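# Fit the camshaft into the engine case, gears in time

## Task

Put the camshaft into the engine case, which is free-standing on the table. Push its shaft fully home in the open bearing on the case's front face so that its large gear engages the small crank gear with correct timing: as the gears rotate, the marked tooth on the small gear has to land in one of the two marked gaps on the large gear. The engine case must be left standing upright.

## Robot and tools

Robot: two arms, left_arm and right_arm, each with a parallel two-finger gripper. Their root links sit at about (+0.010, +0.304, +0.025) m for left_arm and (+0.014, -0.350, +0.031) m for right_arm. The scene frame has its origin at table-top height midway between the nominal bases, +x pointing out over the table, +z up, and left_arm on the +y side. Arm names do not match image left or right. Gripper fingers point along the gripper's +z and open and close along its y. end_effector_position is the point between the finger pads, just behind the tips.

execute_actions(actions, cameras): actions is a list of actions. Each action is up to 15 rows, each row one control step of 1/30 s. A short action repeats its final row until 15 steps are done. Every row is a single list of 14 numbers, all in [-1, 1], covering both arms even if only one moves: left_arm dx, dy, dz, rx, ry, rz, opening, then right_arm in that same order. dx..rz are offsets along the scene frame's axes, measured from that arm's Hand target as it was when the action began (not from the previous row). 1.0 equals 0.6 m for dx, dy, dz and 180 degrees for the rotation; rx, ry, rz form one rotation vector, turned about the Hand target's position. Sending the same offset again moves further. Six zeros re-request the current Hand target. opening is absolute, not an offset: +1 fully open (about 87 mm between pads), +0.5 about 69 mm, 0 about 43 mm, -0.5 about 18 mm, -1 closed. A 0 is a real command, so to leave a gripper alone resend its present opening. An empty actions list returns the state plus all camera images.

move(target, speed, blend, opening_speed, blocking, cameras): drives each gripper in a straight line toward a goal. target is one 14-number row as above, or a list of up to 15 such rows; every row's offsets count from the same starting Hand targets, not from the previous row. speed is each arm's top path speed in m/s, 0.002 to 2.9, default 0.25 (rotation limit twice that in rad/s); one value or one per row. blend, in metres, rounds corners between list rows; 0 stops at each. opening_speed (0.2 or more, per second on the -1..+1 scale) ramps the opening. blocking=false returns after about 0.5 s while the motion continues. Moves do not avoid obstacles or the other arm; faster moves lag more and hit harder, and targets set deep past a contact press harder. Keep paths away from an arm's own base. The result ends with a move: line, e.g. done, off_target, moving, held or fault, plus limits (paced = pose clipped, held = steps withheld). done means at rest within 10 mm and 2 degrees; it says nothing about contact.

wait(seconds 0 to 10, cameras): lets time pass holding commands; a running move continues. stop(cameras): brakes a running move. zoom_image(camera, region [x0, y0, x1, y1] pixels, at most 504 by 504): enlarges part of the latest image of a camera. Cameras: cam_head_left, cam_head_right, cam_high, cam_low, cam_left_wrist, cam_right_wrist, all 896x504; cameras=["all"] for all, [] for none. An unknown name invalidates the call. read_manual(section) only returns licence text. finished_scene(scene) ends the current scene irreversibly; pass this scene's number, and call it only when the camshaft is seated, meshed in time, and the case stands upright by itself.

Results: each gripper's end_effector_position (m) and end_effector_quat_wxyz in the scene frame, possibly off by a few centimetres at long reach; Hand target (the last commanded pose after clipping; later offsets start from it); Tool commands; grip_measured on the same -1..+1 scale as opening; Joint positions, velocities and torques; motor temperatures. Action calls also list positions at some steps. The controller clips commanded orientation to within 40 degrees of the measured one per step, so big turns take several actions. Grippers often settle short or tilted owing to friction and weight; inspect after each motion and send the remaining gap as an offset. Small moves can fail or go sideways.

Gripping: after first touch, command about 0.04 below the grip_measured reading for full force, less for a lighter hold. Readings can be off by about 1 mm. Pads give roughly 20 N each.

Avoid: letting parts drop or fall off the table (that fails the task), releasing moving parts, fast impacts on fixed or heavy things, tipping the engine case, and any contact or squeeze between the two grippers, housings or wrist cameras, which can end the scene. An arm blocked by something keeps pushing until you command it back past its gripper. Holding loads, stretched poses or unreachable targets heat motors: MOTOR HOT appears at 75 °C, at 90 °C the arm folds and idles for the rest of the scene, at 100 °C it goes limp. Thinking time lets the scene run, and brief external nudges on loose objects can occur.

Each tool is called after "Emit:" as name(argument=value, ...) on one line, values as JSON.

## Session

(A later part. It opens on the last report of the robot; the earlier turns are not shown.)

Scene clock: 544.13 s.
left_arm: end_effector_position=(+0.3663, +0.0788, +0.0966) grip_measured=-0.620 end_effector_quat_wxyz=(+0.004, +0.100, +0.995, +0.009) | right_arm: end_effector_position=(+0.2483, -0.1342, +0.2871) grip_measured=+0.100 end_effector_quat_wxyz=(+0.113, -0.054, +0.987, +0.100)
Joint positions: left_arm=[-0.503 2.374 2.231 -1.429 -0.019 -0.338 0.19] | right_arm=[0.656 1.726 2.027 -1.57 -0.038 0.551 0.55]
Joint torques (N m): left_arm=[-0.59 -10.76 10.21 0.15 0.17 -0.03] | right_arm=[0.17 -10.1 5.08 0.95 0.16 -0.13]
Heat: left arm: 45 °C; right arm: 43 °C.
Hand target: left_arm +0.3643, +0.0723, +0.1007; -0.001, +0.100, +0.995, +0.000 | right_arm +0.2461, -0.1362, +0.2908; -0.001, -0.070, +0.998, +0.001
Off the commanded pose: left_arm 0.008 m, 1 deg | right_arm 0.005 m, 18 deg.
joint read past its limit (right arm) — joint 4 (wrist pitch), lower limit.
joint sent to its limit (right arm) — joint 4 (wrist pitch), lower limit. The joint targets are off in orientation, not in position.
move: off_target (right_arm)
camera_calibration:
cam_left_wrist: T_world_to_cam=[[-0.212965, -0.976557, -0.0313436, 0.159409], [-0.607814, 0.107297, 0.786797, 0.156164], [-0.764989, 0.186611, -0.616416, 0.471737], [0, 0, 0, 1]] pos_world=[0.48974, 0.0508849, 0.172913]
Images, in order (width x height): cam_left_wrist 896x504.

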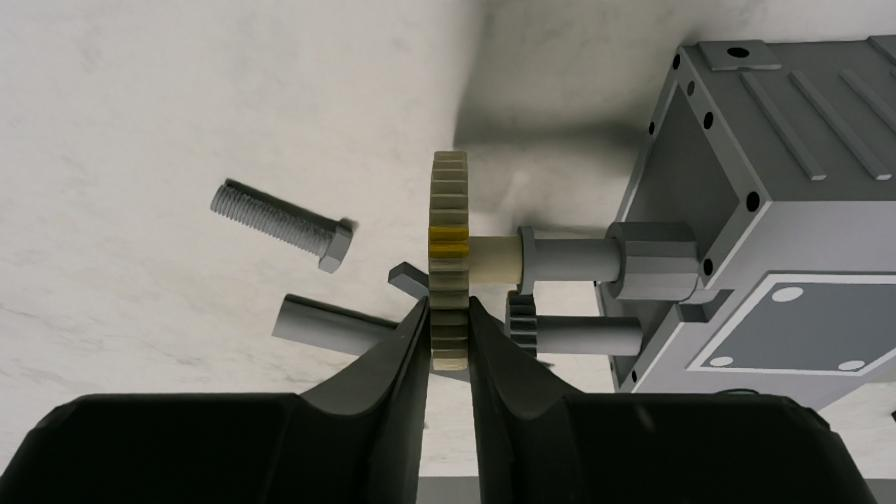

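Emit:
move(target=[-0.005,-0.025,0,0,0,0,-0.95,0,0,0,0,0,0,0.1], speed=0.06, cameras=["cam_left_wrist","cam_low"])

Emit:
zoom_image(camera="cam_left_wrist", region=[400, 200, 650, 400])

Emit:
zoom_image(camera="cam_low", region=[490, 200, 630, 290])

Scene clock: 570.23 s.
left_arm: end_effector_position=(+0.3650, +0.0754, +0.0974) grip_measured=-0.620 end_effector_quat_wxyz=(-0.001, +0.096, +0.995, +0.019) | right_arm: end_effector_position=(+0.2483, -0.1342, +0.2871) grip_measured=+0.100 end_effector_quat_wxyz=(+0.113, -0.054, +0.987, +0.100)
Joint positions: left_arm=[-0.515 2.407 2.29 -1.473 -0.033 -0.358 0.19] | right_arm=[0.656 1.726 2.027 -1.57 -0.038 0.551 0.55]
Joint torques (N m): left_arm=[-2.18 -10.76 10.26 0.35 0.32 -0.09] | right_arm=[0.2 -9.95 5.01 0.94 0.14 -0.12]
Heat: left arm: 43 °C; right arm: 43 °C.
Hand target: left_arm +0.3613, +0.0573, +0.1006; -0.001, +0.100, +0.995, +0.000 | right_arm +0.2461, -0.1362, +0.2908; -0.001, -0.070, +0.998, +0.001
Off the commanded pose: left_arm 0.019 m, 2 deg | right_arm 0.005 m, 18 deg.
joint read past its limit (right arm) — joint 4 (wrist pitch), lower limit.
joint sent to its limit (right arm) — joint 4 (wrist pitch), lower limit. The joint targets are off in orientation, not in position.
move: off_target (left_arm, right_arm)
camera_calibration:
cam_left_wrist: T_world_to_cam=[[-0.205997, -0.977229, -0.0508855, 0.155254], [-0.602086, 0.0855825, 0.793831, 0.153954], [-0.771399, 0.194164, -0.606006, 0.472614], [0, 0, 0, 1]] pos_world=[0.48925, 0.0467785, 0.172093]
Images, in order (width x height): cam_low 896x504, cam_left_wrist 896x504.

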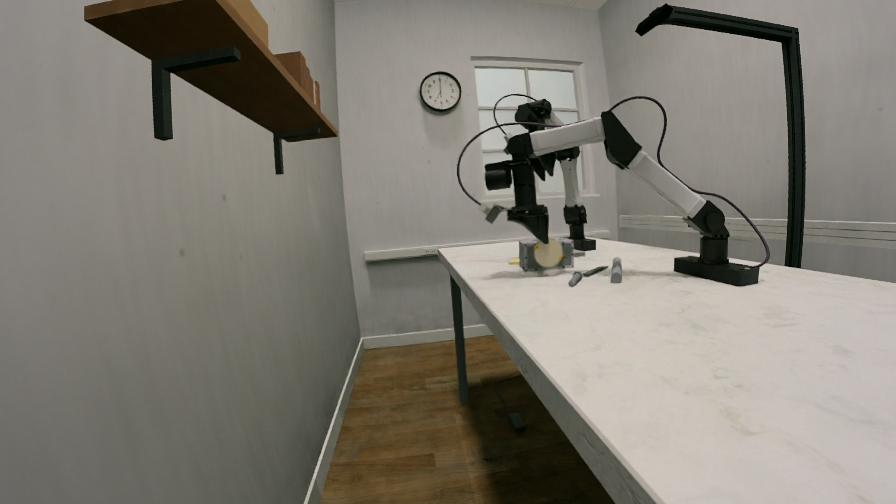

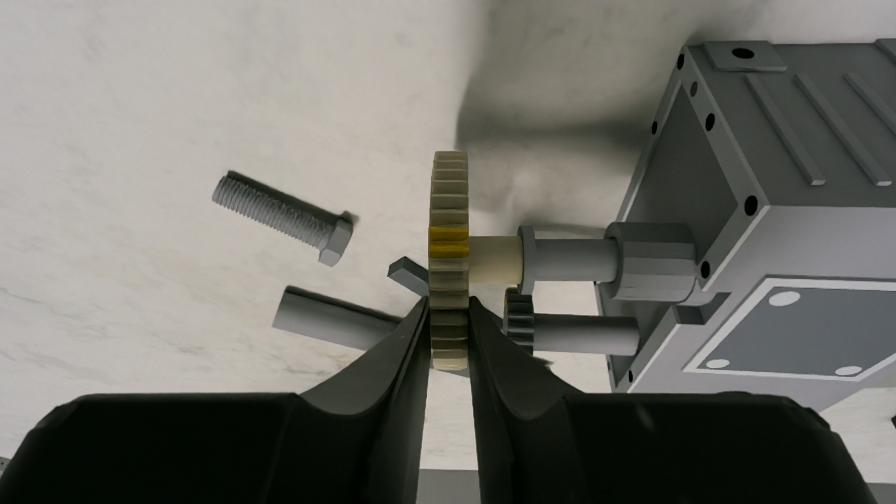

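Scaled by 2.016.

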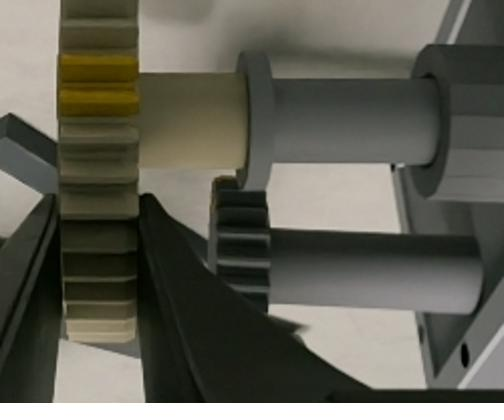

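Scaled by 3.600.

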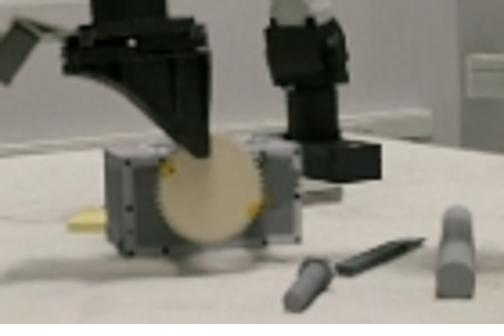

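Emit:
move(target=[-0.005,-0.025,0,0,0,-0.01,-0.95,0,0,0,0,0,0,0.1], speed=0.06, cameras=["cam_left_wrist","cam_low"])

Emit:
zoom_image(camera="cam_left_wrist", region=[400, 200, 650, 400])

Scene clock: 575.93 s.
left_arm: end_effector_position=(+0.3666, +0.0698, +0.0981) grip_measured=-0.620 end_effector_quat_wxyz=(+0.001, +0.105, +0.994, +0.031) | right_arm: end_effector_position=(+0.2483, -0.1342, +0.2871) grip_measured=+0.100 end_effector_quat_wxyz=(+0.113, -0.054, +0.987, +0.100)
Joint positions: left_arm=[-0.534 2.448 2.367 -1.514 -0.057 -0.359 0.19] | right_arm=[0.656 1.726 2.027 -1.57 -0.038 0.551 0.55]
Joint torques (N m): left_arm=[-3.41 -10.93 10.29 0.35 0.52 -0.11] | right_arm=[0.21 -10.02 5.03 0.94 0.17 -0.12]
Heat: left arm: 44 °C; right arm: 43 °C.
Hand target: left_arm +0.3584, +0.0423, +0.1006; -0.001, +0.115, +0.993, +0.000 | right_arm +0.2461, -0.1362, +0.2908; -0.001, -0.070, +0.998, +0.001
Off the commanded pose: left_arm 0.029 m, 4 deg | right_arm 0.005 m, 18 deg.
joint read past its limit (right arm) — joint 4 (wrist pitch), lower limit.
joint sent to its limit (right arm) — joint 4 (wrist pitch), lower limit. The joint targets are off in orientation, not in position.
move: off_target (left_arm, right_arm)
camera_calibration:
cam_left_wrist: T_world_to_cam=[[-0.223522, -0.97184, -0.0746004, 0.158455], [-0.606576, 0.0787846, 0.791113, 0.157329], [-0.762957, 0.222082, -0.607104, 0.470526], [0, 0, 0, 1]] pos_world=[0.489841, 0.0371023, 0.173014]
Images, in order (width x height): cam_low 896x504, cam_left_wrist 896x504.

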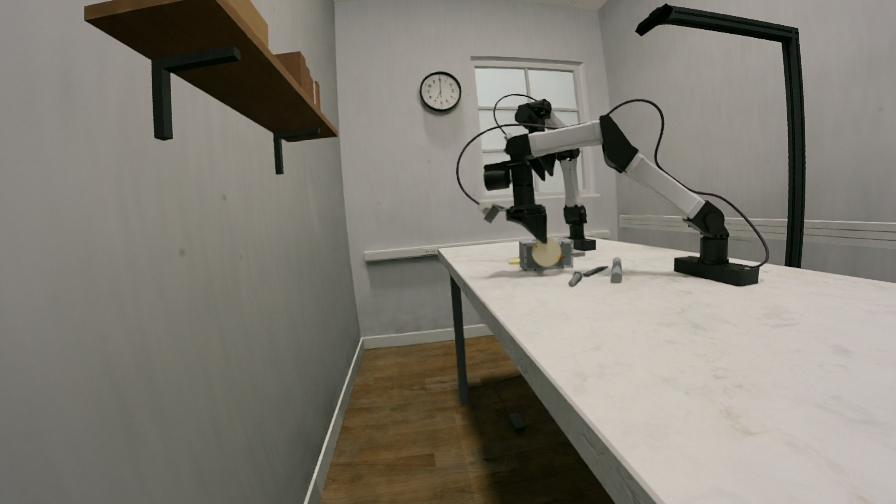

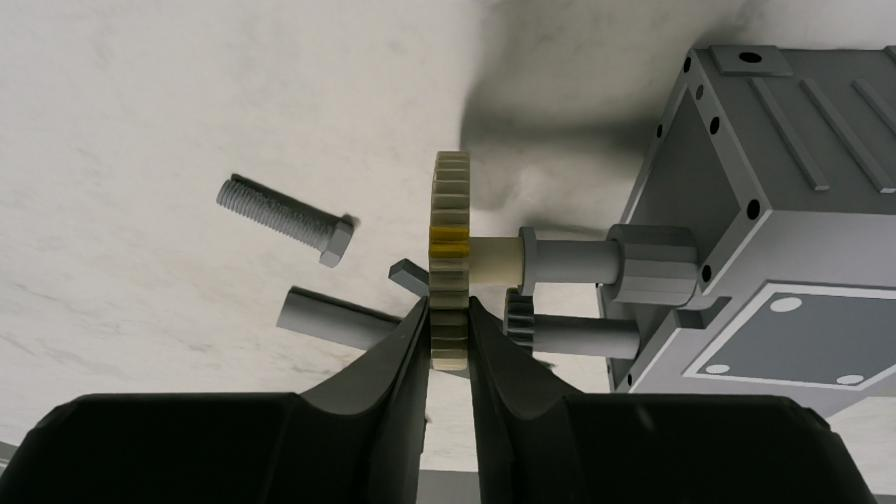

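Scaled by 2.016.

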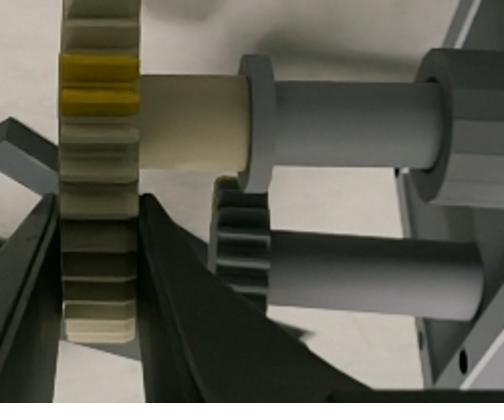

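Emit:
move(target=[[0.013,0.05,-0.002,0,0,0,-0.95,0,0,0,0,0,0,0.1],[0.004,0.013,-0.002,-0.01,0,0,-0.95,0,0,0,0,0,0,0.1],[-0.001,-0.005,-0.002,0.01,0,0,-0.95,0,0,0,0,0,0,0.1]], speed=0.06, cameras=["cam_left_wrist"])

Emit:
zoom_image(camera="cam_left_wrist", region=[400, 200, 650, 400])

Scene clock: 585.07 s.
left_arm: end_effector_position=(+0.3684, +0.0632, +0.0961) grip_measured=-0.615 end_effector_quat_wxyz=(+0.002, +0.112, +0.993, +0.036) | right_arm: end_effector_position=(+0.2483, -0.1342, +0.2871) grip_measured=+0.100 end_effector_quat_wxyz=(+0.113, -0.054, +0.987, +0.100)
Joint positions: left_arm=[-0.549 2.494 2.442 -1.548 -0.066 -0.36 0.192] | right_arm=[0.656 1.726 2.027 -1.57 -0.038 0.551 0.55]
Joint torques (N m): left_arm=[-3.47 -11.19 10.11 0.23 0.35 -0.31] | right_arm=[0.14 -10.03 5.09 0.95 0.14 -0.13]
Motor temperatures (°C): left_arm=[21 43 44 30 22 22 24] | right_arm=[22 43 29 24 19 22 20]
Heat: left arm: 44 °C; right arm: 43 °C.
Hand target: left_arm +0.3578, +0.0394, +0.0994; -0.003, +0.115, +0.993, +0.016 | right_arm +0.2461, -0.1362, +0.2908; -0.001, -0.070, +0.998, +0.001
Off the commanded pose: left_arm 0.026 m, 2 deg | right_arm 0.005 m, 18 deg.
joint read past its limit (right arm) — joint 4 (wrist pitch), lower limit.
joint sent to its limit (right arm) — joint 4 (wrist pitch), lower limit. The joint targets are off in orientation, not in position.
move: off_target (left_arm, right_arm)
camera_calibration:
cam_left_wrist: T_world_to_cam=[[-0.237343, -0.967661, -0.0854383, 0.158259], [-0.60665, 0.0789522, 0.791039, 0.160489], [-0.758712, 0.239579, -0.60577, 0.469238], [0, 0, 0, 1]] pos_world=[0.490939, 0.0280512, 0.170818]
Images, in order (width x height): cam_left_wrist 896x504.

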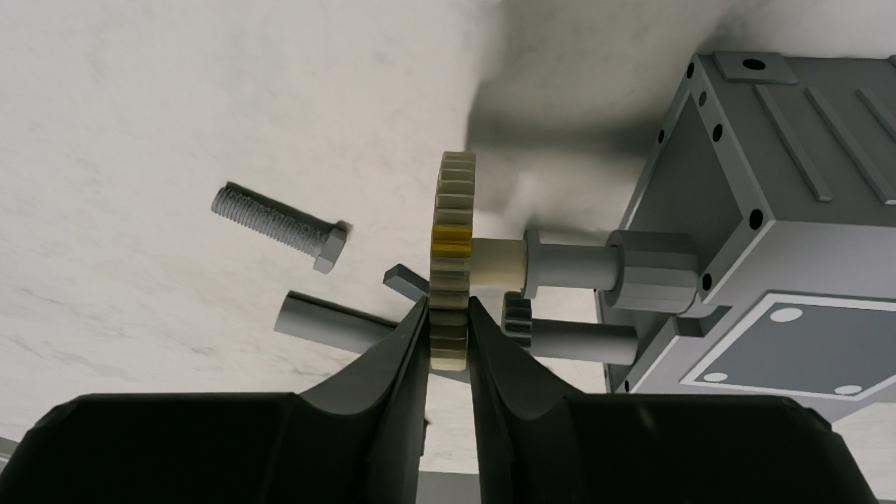

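Scaled by 2.016.

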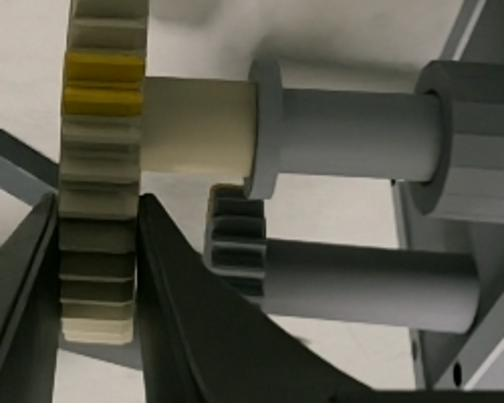

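Emit:
move(target=[0.012,0.035,-0.002,0,0,0,-0.95,0,0,0,0,0,0,0.1], speed=0.06, cameras=["cam_head_right","cam_high","cam_right_wrist"])

Scene clock: 591.93 s.
left_arm: end_effector_position=(+0.3684, +0.0645, +0.0950) grip_measured=-0.615 end_effector_quat_wxyz=(-0.003, +0.112, +0.993, +0.029) | right_arm: end_effector_position=(+0.2483, -0.1342, +0.2871) grip_measured=+0.100 end_effector_quat_wxyz=(+0.113, -0.054, +0.987, +0.100)
Joint positions: left_arm=[-0.54 2.489 2.428 -1.54 -0.049 -0.35 0.192] | right_arm=[0.656 1.726 2.027 -1.57 -0.038 0.551 0.55]
Joint torques (N m): left_arm=[-0.17 -13.86 4.83 0.47 0.19 0.1] | right_arm=[0.18 -9.96 5.03 0.95 0.15 -0.12]
Heat: left arm: 45 °C; right arm: 43 °C.
Hand target: left_arm +0.3649, +0.0603, +0.0982; -0.003, +0.115, +0.993, +0.016 | right_arm +0.2461, -0.1362, +0.2908; -0.001, -0.070, +0.998, +0.001
Off the commanded pose: left_arm 0.006 m, 1 deg | right_arm 0.005 m, 18 deg.
joint read past its limit (right arm) — joint 4 (wrist pitch), lower limit.
joint sent to its limit (right arm) — joint 4 (wrist pitch), lower limit. The joint targets are off in orientation, not in position.
move: off_target (right_arm)
camera_calibration:
cam_right_wrist: T_world_to_cam=[[0.121901, -0.974607, -0.187833, -0.109218], [-0.786735, -0.210257, 0.580379, 0.0219943], [-0.605135, 0.0770267, -0.792388, 0.532489], [0, 0, 0, 1]] pos_world=[0.352845, -0.142836, 0.388658]
Images, in order (width x height): cam_head_right 896x504, cam_high 896x504, cam_right_wrist 896x504.

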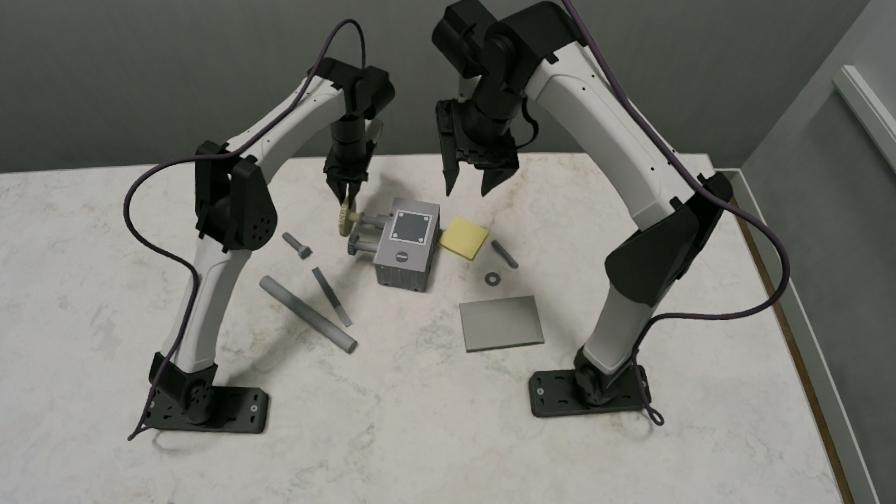

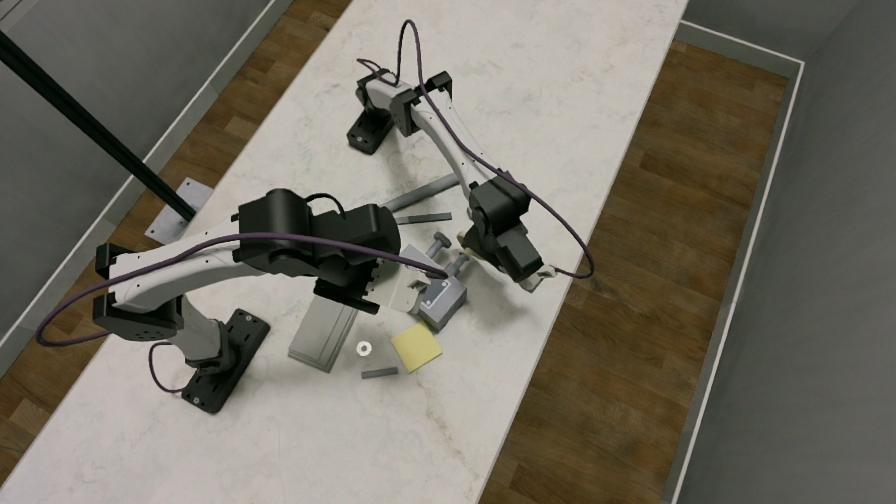

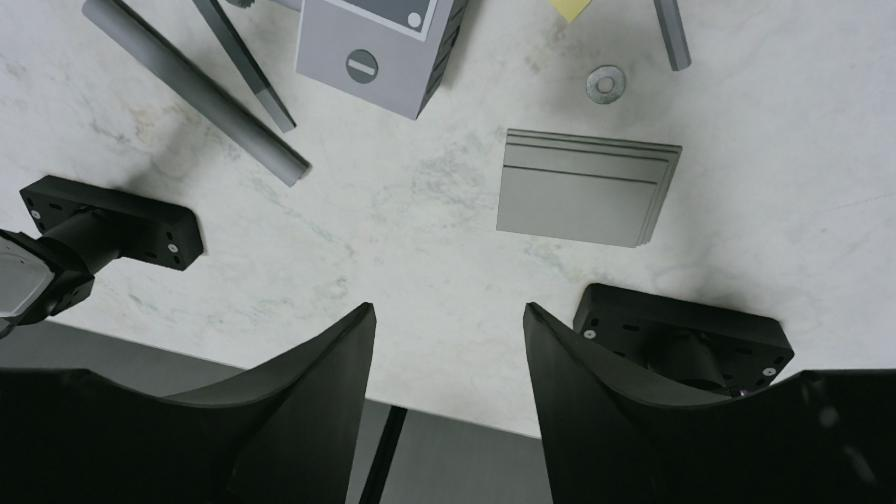

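Emit:
move(target=[[0,0,0,0,0,0,-0.95,0.13,-0.045,-0.1,0.16,0,0,-1],[0,0,0,0,0,0,-0.95,0.145,-0.035,-0.4,0.16,0,0,-1]], cameras=["cam_head_right","cam_right_wrist","cam_high"])

Emit:
zoom_image(camera="cam_head_right", region=[300, 150, 560, 310])

Scene clock: 603.03 s.
left_arm: end_effector_position=(+0.3684, +0.0645, +0.0950) grip_measured=-0.615 end_effector_quat_wxyz=(-0.003, +0.112, +0.993, +0.029) | right_arm: end_effector_position=(+0.3328, -0.1604, +0.0544) grip_measured=-1.000 end_effector_quat_wxyz=(+0.016, -0.064, +0.967, +0.245)
Joint positions: left_arm=[-0.54 2.489 2.428 -1.54 -0.049 -0.35 0.192] | right_arm=[0.3 2.012 1.369 -0.77 -0.473 0.204 0]
Joint torques (N m): left_arm=[-0.16 -13.83 4.78 0.47 0.21 0.09] | right_arm=[0.25 -10.43 5.78 0.82 -0.2 -0.06]
Heat: left arm: 47 °C; right arm: 43 °C.
Hand target: left_arm +0.3649, +0.0603, +0.0982; -0.003, +0.115, +0.993, +0.016 | right_arm +0.3330, -0.1572, +0.0507; +0.016, -0.068, +0.966, +0.249
Off the commanded pose: left_arm 0.006 m, 2 deg | right_arm 0.005 m, 1 deg.
move: done
camera_calibration:
cam_right_wrist: T_world_to_cam=[[0.124383, -0.872407, -0.472689, -0.157799], [-0.639448, -0.434746, 0.634115, 0.130131], [-0.758706, 0.223387, -0.611934, 0.466021], [0, 0, 0, 1]] pos_world=[0.456413, -0.185194, 0.128066]
Images, in order (width x height): cam_head_right 896x504, cam_high 896x504, cam_right_wrist 896x504.

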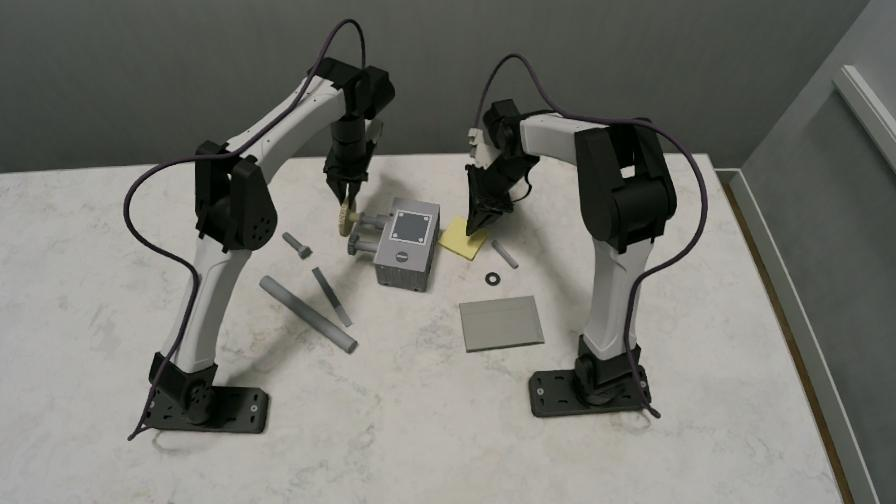

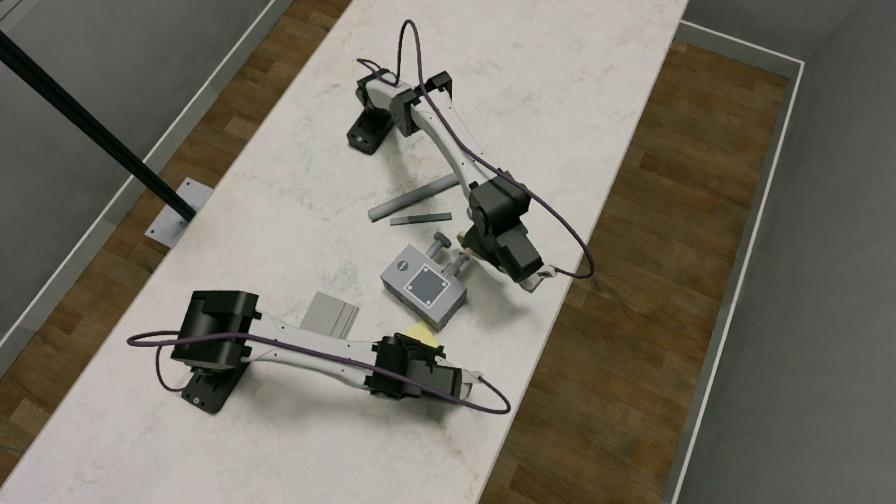

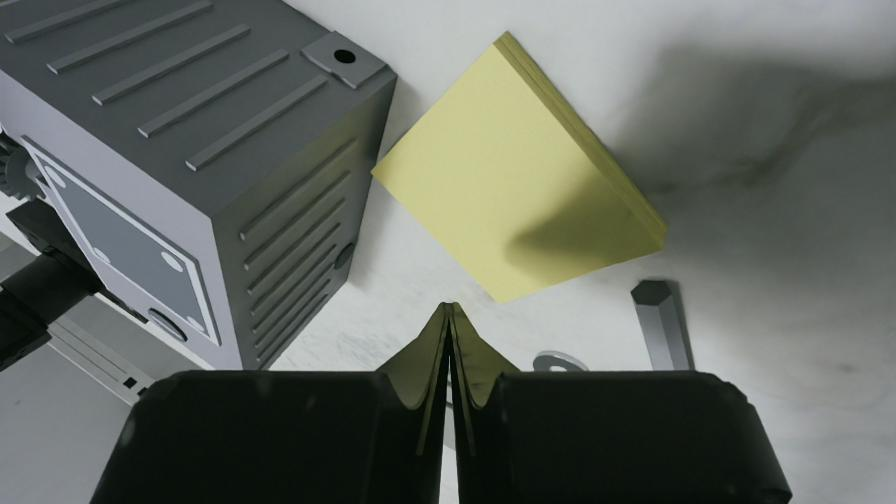

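Scaled by 1.938.

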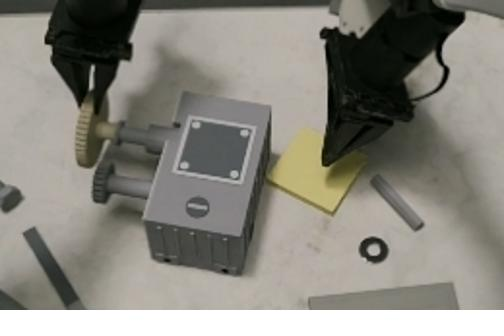

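Emit:
move(target=[[0,0,0,0,0,0,-0.95,0.015,0.07,0,0,0,0,-1],[0,0,0,0,0,0,-0.95,0.015,0.11,0,0,0,0,-1]], speed=[0.15,0.05], cameras=["cam_head_right"])

Emit:
zoom_image(camera="cam_head_right", region=[300, 150, 560, 310])

Emit:
move(target=[-0.007,-0.035,0,0,0,0,-0.95,0,0,0,0,0,0,-1], speed=0.06, cameras=["cam_left_wrist","cam_head_right"])

Emit:
zoom_image(camera="cam_left_wrist", region=[400, 200, 650, 400])

Scene clock: 611.63 s.
left_arm: end_effector_position=(+0.3684, +0.0645, +0.0950) grip_measured=-0.615 end_effector_quat_wxyz=(-0.003, +0.113, +0.993, +0.029) | right_arm: end_effector_position=(+0.3323, -0.1041, +0.0524) grip_measured=-1.000 end_effector_quat_wxyz=(+0.004, -0.064, +0.968, +0.241)
Joint positions: left_arm=[-0.54 2.489 2.428 -1.54 -0.049 -0.35 0.192] | right_arm=[0.436 2.091 1.479 -0.762 -0.448 0.348 0]
Joint torques (N m): left_arm=[-0.18 -13.94 4.75 0.49 0.2 0.08] | right_arm=[1.13 -9.74 9.4 1.05 -0.16 0.14]
Motor temperatures (°C): left_arm=[21 49 40 30 22 22 24] | right_arm=[22 44 29 24 19 22 20]
Heat: left arm: 49 °C; right arm: 44 °C.
Hand target: left_arm +0.3649, +0.0603, +0.0982; -0.003, +0.115, +0.993, +0.016 | right_arm +0.3421, -0.0912, +0.0507; +0.016, -0.068, +0.966, +0.249
Off the commanded pose: left_arm 0.006 m, 1 deg | right_arm 0.016 m, 2 deg.
move: off_target (right_arm)
Images, in order (width x height): cam_head_right 896x504.

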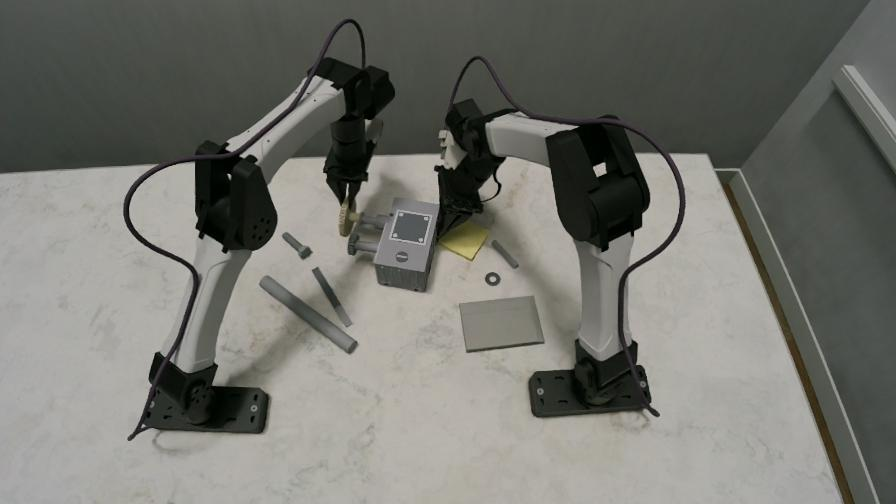

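Scaled by 1.938.

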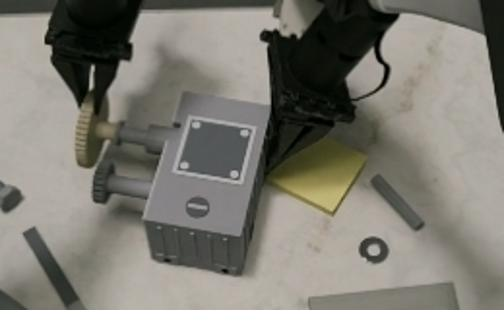

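Scene clock: 612.43 s.
left_arm: end_effector_position=(+0.3686, +0.0633, +0.0961) grip_measured=-0.615 end_effector_quat_wxyz=(-0.002, +0.112, +0.993, +0.036) | right_arm: end_effector_position=(+0.3323, -0.1041, +0.0524) grip_measured=-1.000 end_effector_quat_wxyz=(+0.004, -0.063, +0.969, +0.241)
Joint positions: left_arm=[-0.546 2.508 2.467 -1.566 -0.062 -0.359 0.192] | right_arm=[0.436 2.091 1.479 -0.763 -0.447 0.349 0]
Joint torques (N m): left_arm=[-3.41 -11.11 10.11 0.31 0.32 -0.22] | right_arm=[1.1 -9.69 9.39 1.04 -0.15 0.14]
Heat: left arm: 49 °C; right arm: 44 °C.
Hand target: left_arm +0.3609, +0.0394, +0.0983; -0.002, +0.115, +0.993, +0.016 | right_arm +0.3421, -0.0912, +0.0507; +0.016, -0.068, +0.966, +0.249
Off the commanded pose: left_arm 0.025 m, 2 deg | right_arm 0.016 m, 2 deg.
joint sent to its limit (left arm) — joint 4 (wrist pitch), lower limit. The joint targets still meet the commanded pose.
move: off_target (left_arm, right_arm)
camera_calibration:
cam_left_wrist: T_world_to_cam=[[-0.236409, -0.968106, -0.0829585, 0.157824], [-0.60027, 0.0783786, 0.795948, 0.157791], [-0.764059, 0.237967, -0.599654, 0.470933], [0, 0, 0, 1]] pos_world=[0.491849, 0.0283563, 0.169896]
Images, in order (width x height): cam_head_right 896x504, cam_left_wrist 896x504.

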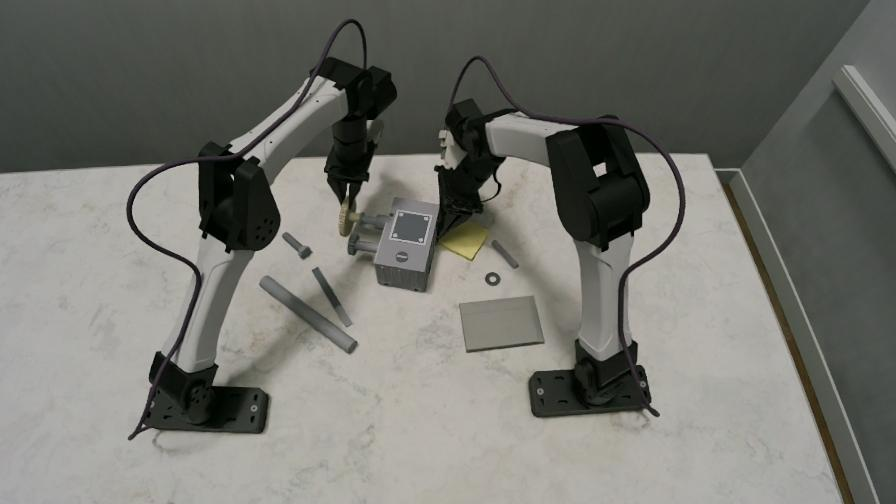

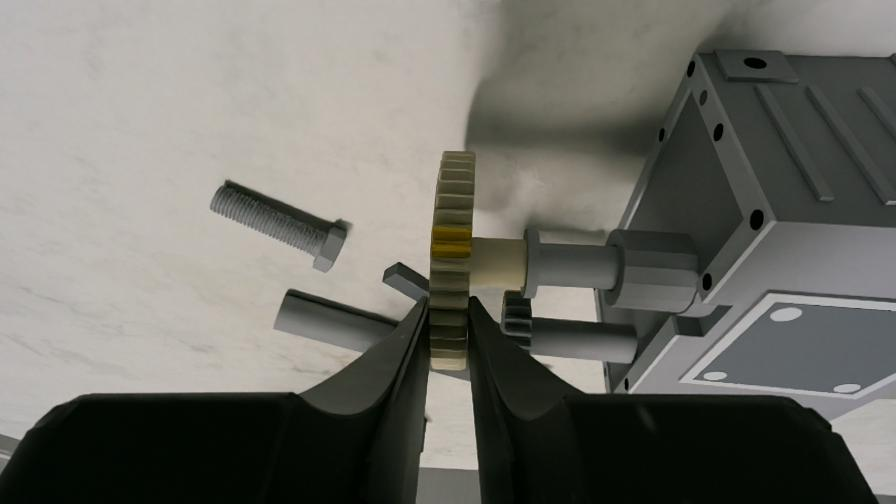

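Scaled by 2.016.

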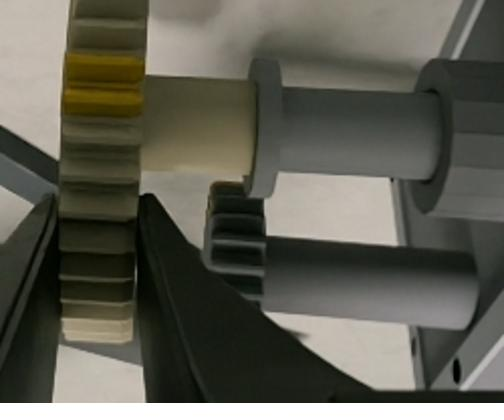

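Emit:
move(target=[[0.011,0.034,0,0.025,0,0,-0.95,0,0,0,0,0,0,-1],[0,-0.01,0,0.03,0,0,-0.95,0,0,0,0,0,0,-1]], speed=0.06, cameras=["cam_left_wrist"])

Emit:
zoom_image(camera="cam_left_wrist", region=[400, 200, 650, 400])

Scene clock: 627.63 s.
left_arm: end_effector_position=(+0.3684, +0.0629, +0.0962) grip_measured=-0.601 end_effector_quat_wxyz=(+0.016, +0.114, +0.991, +0.073) | right_arm: end_effector_position=(+0.3323, -0.1041, +0.0524) grip_measured=-1.000 end_effector_quat_wxyz=(+0.004, -0.063, +0.969, +0.241)
Joint positions: left_arm=[-0.578 2.515 2.479 -1.576 -0.144 -0.387 0.2] | right_arm=[0.436 2.091 1.479 -0.763 -0.447 0.349 0]
Joint torques (N m): left_arm=[-4.04 -11.21 10.25 0.41 0.33 -0.32] | right_arm=[1.13 -9.66 9.36 1.05 -0.16 0.12]
Heat: left arm: 47 °C; right arm: 44 °C.
Hand target: left_arm +0.3608, +0.0333, +0.0982; -0.008, +0.115, +0.991, +0.063 | right_arm +0.3421, -0.0912, +0.0507; +0.016, -0.068, +0.966, +0.249
Off the commanded pose: left_arm 0.031 m, 3 deg | right_arm 0.016 m, 2 deg.
joint read past its limit (left arm) — joint 4 (wrist pitch), lower limit.
joint sent to its limit (left arm) — joint 4 (wrist pitch), lower limit. The joint targets are off in orientation, not in position.
move: off_target (left_arm, right_arm)
camera_calibration:
cam_left_wrist: T_world_to_cam=[[-0.23775, -0.957819, -0.161425, 0.164844], [-0.635194, 0.0275838, 0.77186, 0.175984], [-0.734849, 0.286046, -0.614959, 0.45862], [0, 0, 0, 1]] pos_world=[0.487992, 0.0218496, 0.172808]
Images, in order (width x height): cam_left_wrist 896x504.

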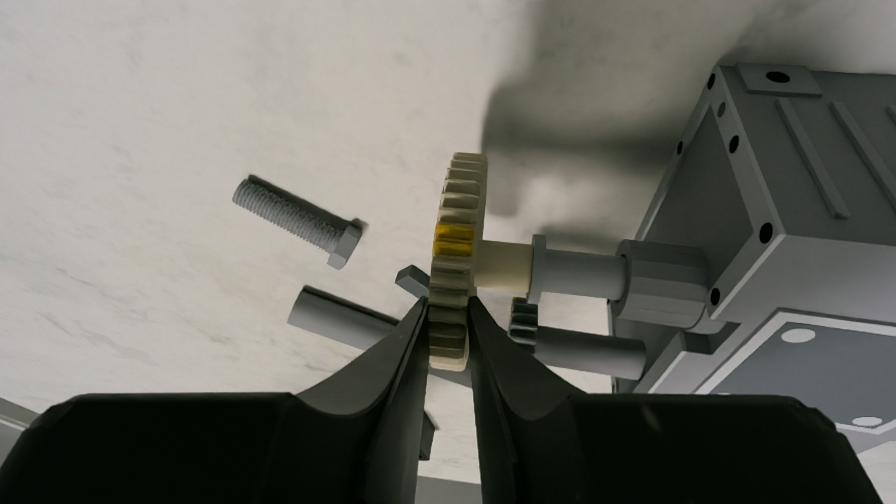

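Scaled by 2.016.

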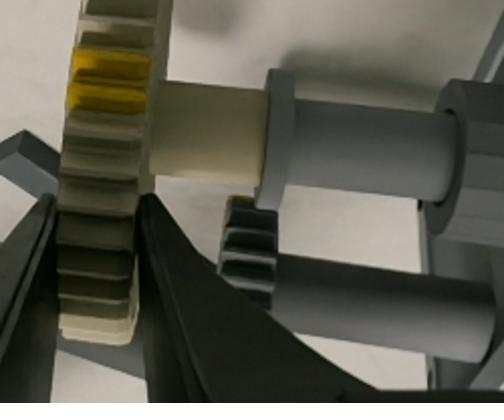

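Emit:
move(target=[[0.012,0.047,0,-0.055,0,0,-0.95,0,0,0,0,0,0,-1],[0.003,0.01,0,-0.055,0,0,-0.95,0,0,0,0,0,0,-1],[0,0,0,-0.055,0,0,-0.95,0,0,0,0,0,0,-1]], speed=0.06, cameras=["cam_left_wrist"])

Emit:
zoom_image(camera="cam_left_wrist", region=[400, 200, 650, 400])

Scene clock: 635.70 s.
left_arm: end_effector_position=(+0.3645, +0.0469, +0.0949) grip_measured=-0.619 end_effector_quat_wxyz=(+0.004, +0.114, +0.993, -0.008) | right_arm: end_effector_position=(+0.3323, -0.1041, +0.0524) grip_measured=-1.000 end_effector_quat_wxyz=(+0.004, -0.063, +0.969, +0.241)
Joint positions: left_arm=[-0.554 2.454 2.368 -1.471 0.01 -0.36 0.19] | right_arm=[0.436 2.091 1.479 -0.763 -0.447 0.35 0]
Joint torques (N m): left_arm=[-1.52 -11.04 10.22 0.34 0.29 -0.11] | right_arm=[1.09 -9.68 9.4 1.05 -0.17 0.11]
Heat: left arm: 49 °C; right arm: 44 °C.
Hand target: left_arm +0.3608, +0.0333, +0.0982; +0.002, +0.115, +0.993, -0.023 | right_arm +0.3421, -0.0912, +0.0507; +0.016, -0.068, +0.966, +0.249
Off the commanded pose: left_arm 0.014 m, 2 deg | right_arm 0.016 m, 2 deg.
move: off_target (left_arm, right_arm)
camera_calibration:
cam_left_wrist: T_world_to_cam=[[-0.241826, -0.970319, 0.00144273, 0.134922], [-0.601519, 0.151079, 0.784442, 0.155683], [-0.761377, 0.18883, -0.6202, 0.474236], [0, 0, 0, 1]] pos_world=[0.487346, 0.0178464, 0.171803]
Images, in order (width x height): cam_left_wrist 896x504.

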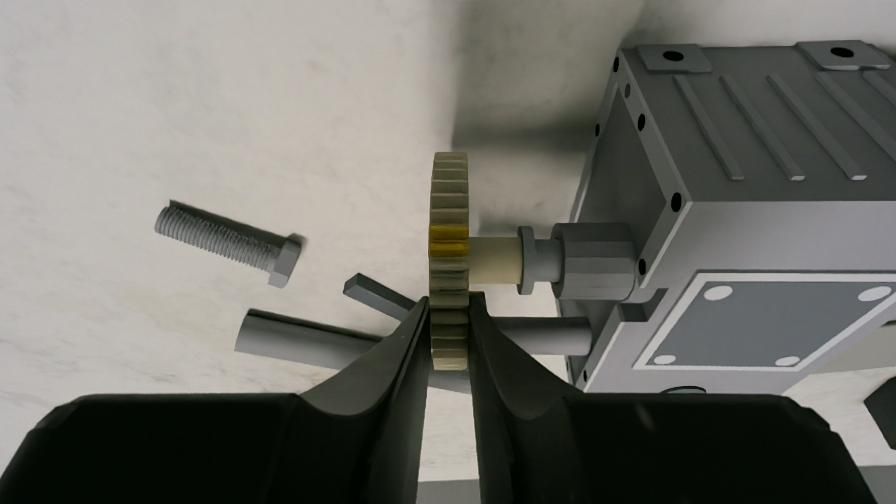

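Scaled by 2.016.

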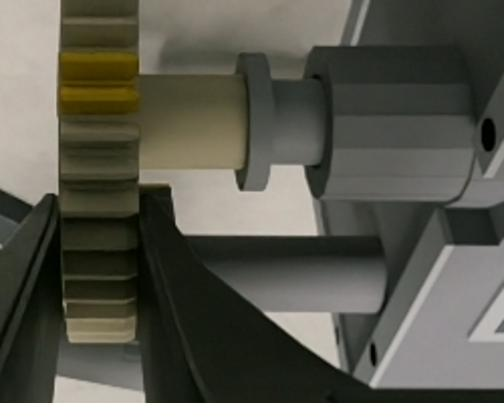

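Emit:
move(target=[[0,-0.01,0,0,0,0,-0.61,0,0,0,0,0,0,-1],[-0.001,-0.01,0,0,0.02,0,-0.61,0,0,0,0,0,0,-1],[-0.002,-0.015,0,0,-0.02,0,-0.61,0,0,0,0,0,0,-1],[-0.004,-0.025,0,0,0,0,-0.61,0,0,0,0,0,0,-1]], speed=0.06, cameras=["cam_left_wrist"])

Emit:
zoom_image(camera="cam_left_wrist", region=[400, 200, 650, 400])

Scene clock: 645.70 s.
left_arm: end_effector_position=(+0.3613, +0.0372, +0.0917) grip_measured=-0.608 end_effector_quat_wxyz=(+0.000, +0.113, +0.994, +0.006) | right_arm: end_effector_position=(+0.3323, -0.1041, +0.0524) grip_measured=-1.000 end_effector_quat_wxyz=(+0.004, -0.063, +0.969, +0.241)
Joint positions: left_arm=[-0.581 2.511 2.458 -1.524 -0.01 -0.39 0.196] | right_arm=[0.436 2.091 1.479 -0.763 -0.447 0.35 0]
Joint torques (N m): left_arm=[-1.58 -11.71 10.77 0.41 0.45 -0.08] | right_arm=[1.13 -9.73 9.4 1.05 -0.15 0.11]
Heat: left arm: 50 °C; right arm: 44 °C.
Hand target: left_arm +0.3583, +0.0183, +0.0982; +0.002, +0.115, +0.993, -0.023 | right_arm +0.3421, -0.0912, +0.0507; +0.016, -0.068, +0.966, +0.249
Off the commanded pose: left_arm 0.020 m, 3 deg | right_arm 0.016 m, 2 deg.
move: off_target (left_arm, right_arm)
camera_calibration:
cam_left_wrist: T_world_to_cam=[[-0.239202, -0.970673, -0.0239869, 0.126173], [-0.597828, 0.127766, 0.791377, 0.156608], [-0.765104, 0.203639, -0.610857, 0.471631], [0, 0, 0, 1]] pos_world=[0.484652, 0.00642089, 0.16719]
Images, in order (width x height): cam_left_wrist 896x504.

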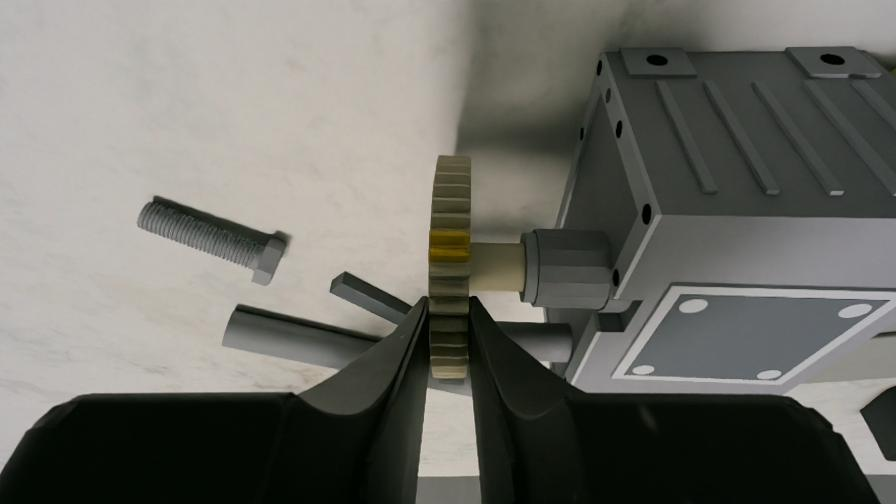

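Scaled by 2.016.

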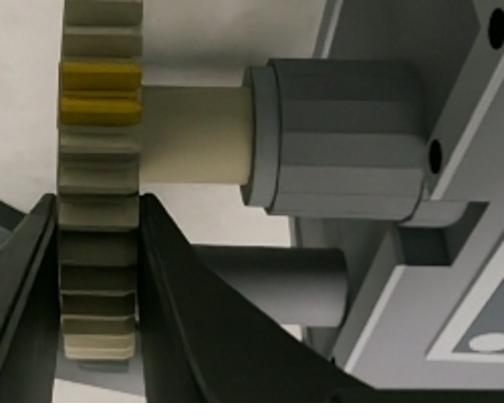

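Emit:
move(target=[[0.004,0.029,-0.006,0,0,0.0,-0.61,0,-0.04,0,0,0,0,-1],[0.004,0.029,-0.006,0,0,0,-0.3,0,-0.04,0,0,0,0,-1],[0.006,0.033,0.1,0,0,0,-0.3,0,-0.1,0.1,0,0,0,-1]], speed=0.12, cameras=["cam_left_wrist","cam_head_right","cam_low"])

Emit:
zoom_image(camera="cam_low", region=[490, 200, 630, 290])

Scene clock: 652.17 s.
left_arm: end_effector_position=(+0.3608, +0.0378, +0.1401) grip_measured=-0.300 end_effector_quat_wxyz=(+0.033, +0.113, +0.992, -0.032) | right_arm: end_effector_position=(+0.3355, -0.1535, +0.0908) grip_measured=-1.000 end_effector_quat_wxyz=(-0.009, -0.056, +0.970, +0.238)
Joint positions: left_arm=[-0.568 2.41 2.48 -1.552 0.026 -0.377 0.35] | right_arm=[0.315 2.028 1.543 -0.974 -0.468 0.225 0]
Joint torques (N m): left_arm=[1.03 -14.08 9.13 0.42 0.17 0.15] | right_arm=[-0.31 -15.54 8.73 0.49 -0.24 -0.13]
Motor temperatures (°C): left_arm=[21 50 44 29 22 22 24] | right_arm=[22 44 34 24 19 22 20]
Heat: left arm: 50 °C; right arm: 44 °C.
Hand target: left_arm +0.3620, +0.0381, +0.1581; +0.002, +0.115, +0.993, -0.023 | right_arm +0.3420, -0.1512, +0.1106; +0.016, -0.068, +0.966, +0.249
Off the commanded pose: left_arm 0.018 m, 4 deg | right_arm 0.021 m, 3 deg.
joint sent to its limit (left arm) — joint 4 (wrist pitch), lower limit. The joint targets are off in orientation, not in position.
move: off_target (left_arm, right_arm)
camera_calibration:
cam_left_wrist: T_world_to_cam=[[-0.24112, -0.96958, 0.0421357, 0.11916], [-0.641142, 0.191735, 0.743084, 0.137921], [-0.728559, 0.152157, -0.66787, 0.497313], [0, 0, 0, 1]] pos_world=[0.479481, 0.0134208, 0.224633]
Images, in order (width x height): cam_head_right 896x504, cam_low 896x504, cam_left_wrist 896x504.

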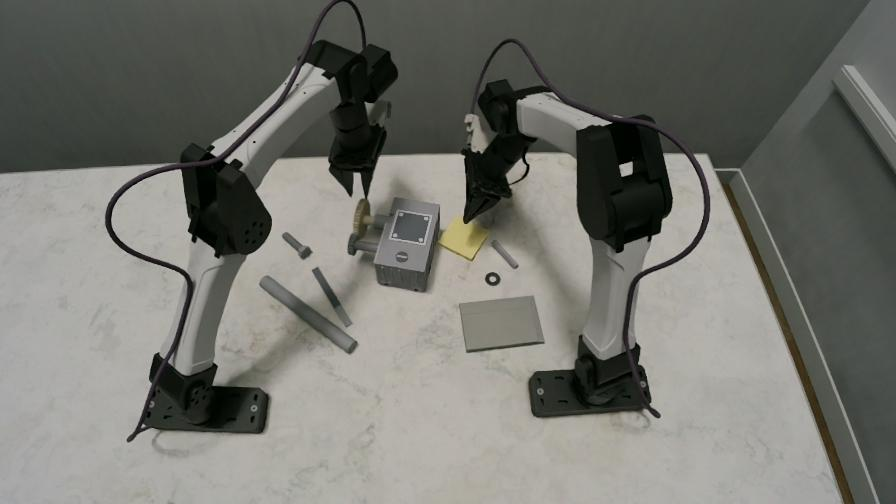

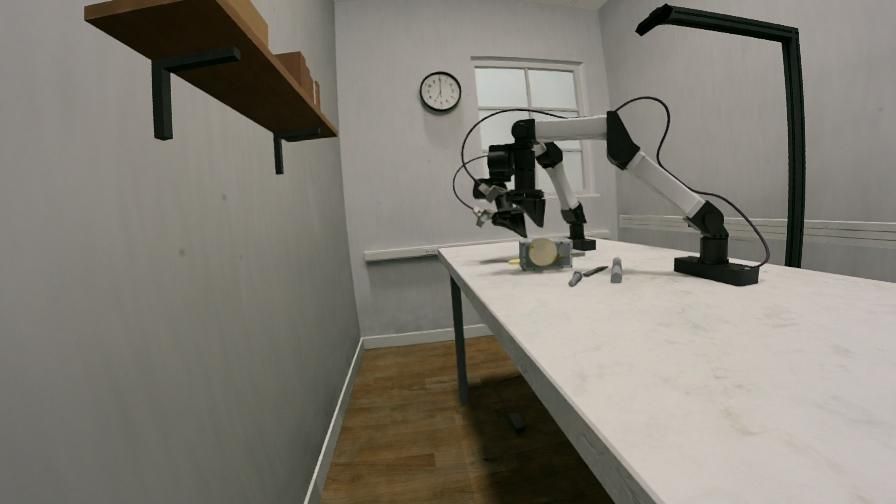

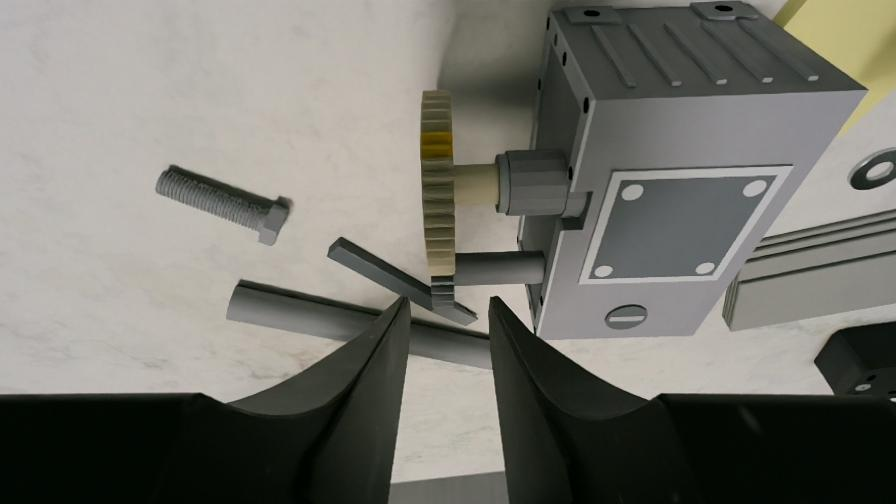

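Scaled by 3.600.

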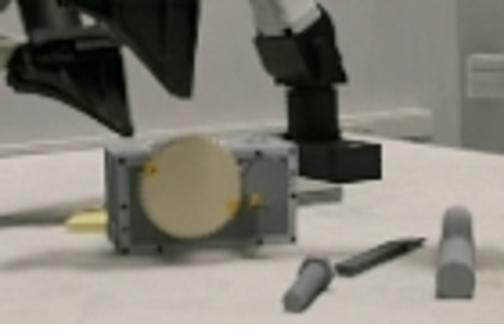

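Emit:
move(target=[[-0.01,0.12,0.06,-0.1,-0.1,-0.05,-0.3,0,0,0,0,0,0,-1],[-0.09,0.25,-0.01,-0.324,-0.366,-0.174,-0.3,0,0,0,0,0,0,-1]], blend=0.03, speed=0.6, cameras=["cam_left_wrist"])

Scene clock: 666.43 s.
left_arm: end_effector_position=(+0.3111, +0.1872, +0.1552) grip_measured=-0.300 end_effector_quat_wxyz=(+0.558, +0.331, +0.644, -0.405) | right_arm: end_effector_position=(+0.3355, -0.1535, +0.0908) grip_measured=-1.000 end_effector_quat_wxyz=(-0.009, -0.056, +0.970, +0.238)
Joint positions: left_arm=[0.213 1.443 0.39 0.886 1.277 0.008 0.35] | right_arm=[0.315 2.028 1.543 -0.975 -0.468 0.225 0]
Joint torques (N m): left_arm=[0.94 -3.37 5.16 1.86 0.27 0.06] | right_arm=[-0.36 -15.58 8.73 0.53 -0.25 -0.15]
Motor temperatures (°C): left_arm=[21 52 43 29 22 22 23] | right_arm=[22 50 34 24 19 22 20]
Heat: left arm: 52 °C; right arm: 50 °C.
Hand target: left_arm +0.3079, +0.1881, +0.1522; +0.558, +0.332, +0.641, -0.408 | right_arm +0.3421, -0.1512, +0.1106; +0.016, -0.068, +0.966, +0.249
Off the commanded pose: left_arm 0.004 m, 0 deg | right_arm 0.021 m, 3 deg.
move: off_target (right_arm)
camera_calibration:
cam_left_wrist: T_world_to_cam=[[-0.875523, -0.463643, 0.135997, 0.339433], [-0.45266, 0.688623, -0.566479, 0.117795], [0.168993, -0.557525, -0.812777, 0.324739], [0, 0, 0, 1]] pos_world=[0.295623, 0.257309, 0.284507]
Images, in order (width x height): cam_left_wrist 896x504.

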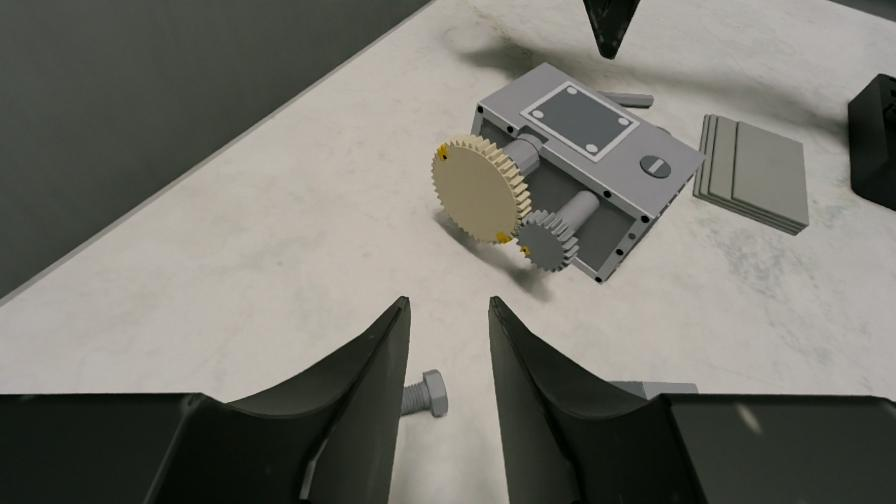

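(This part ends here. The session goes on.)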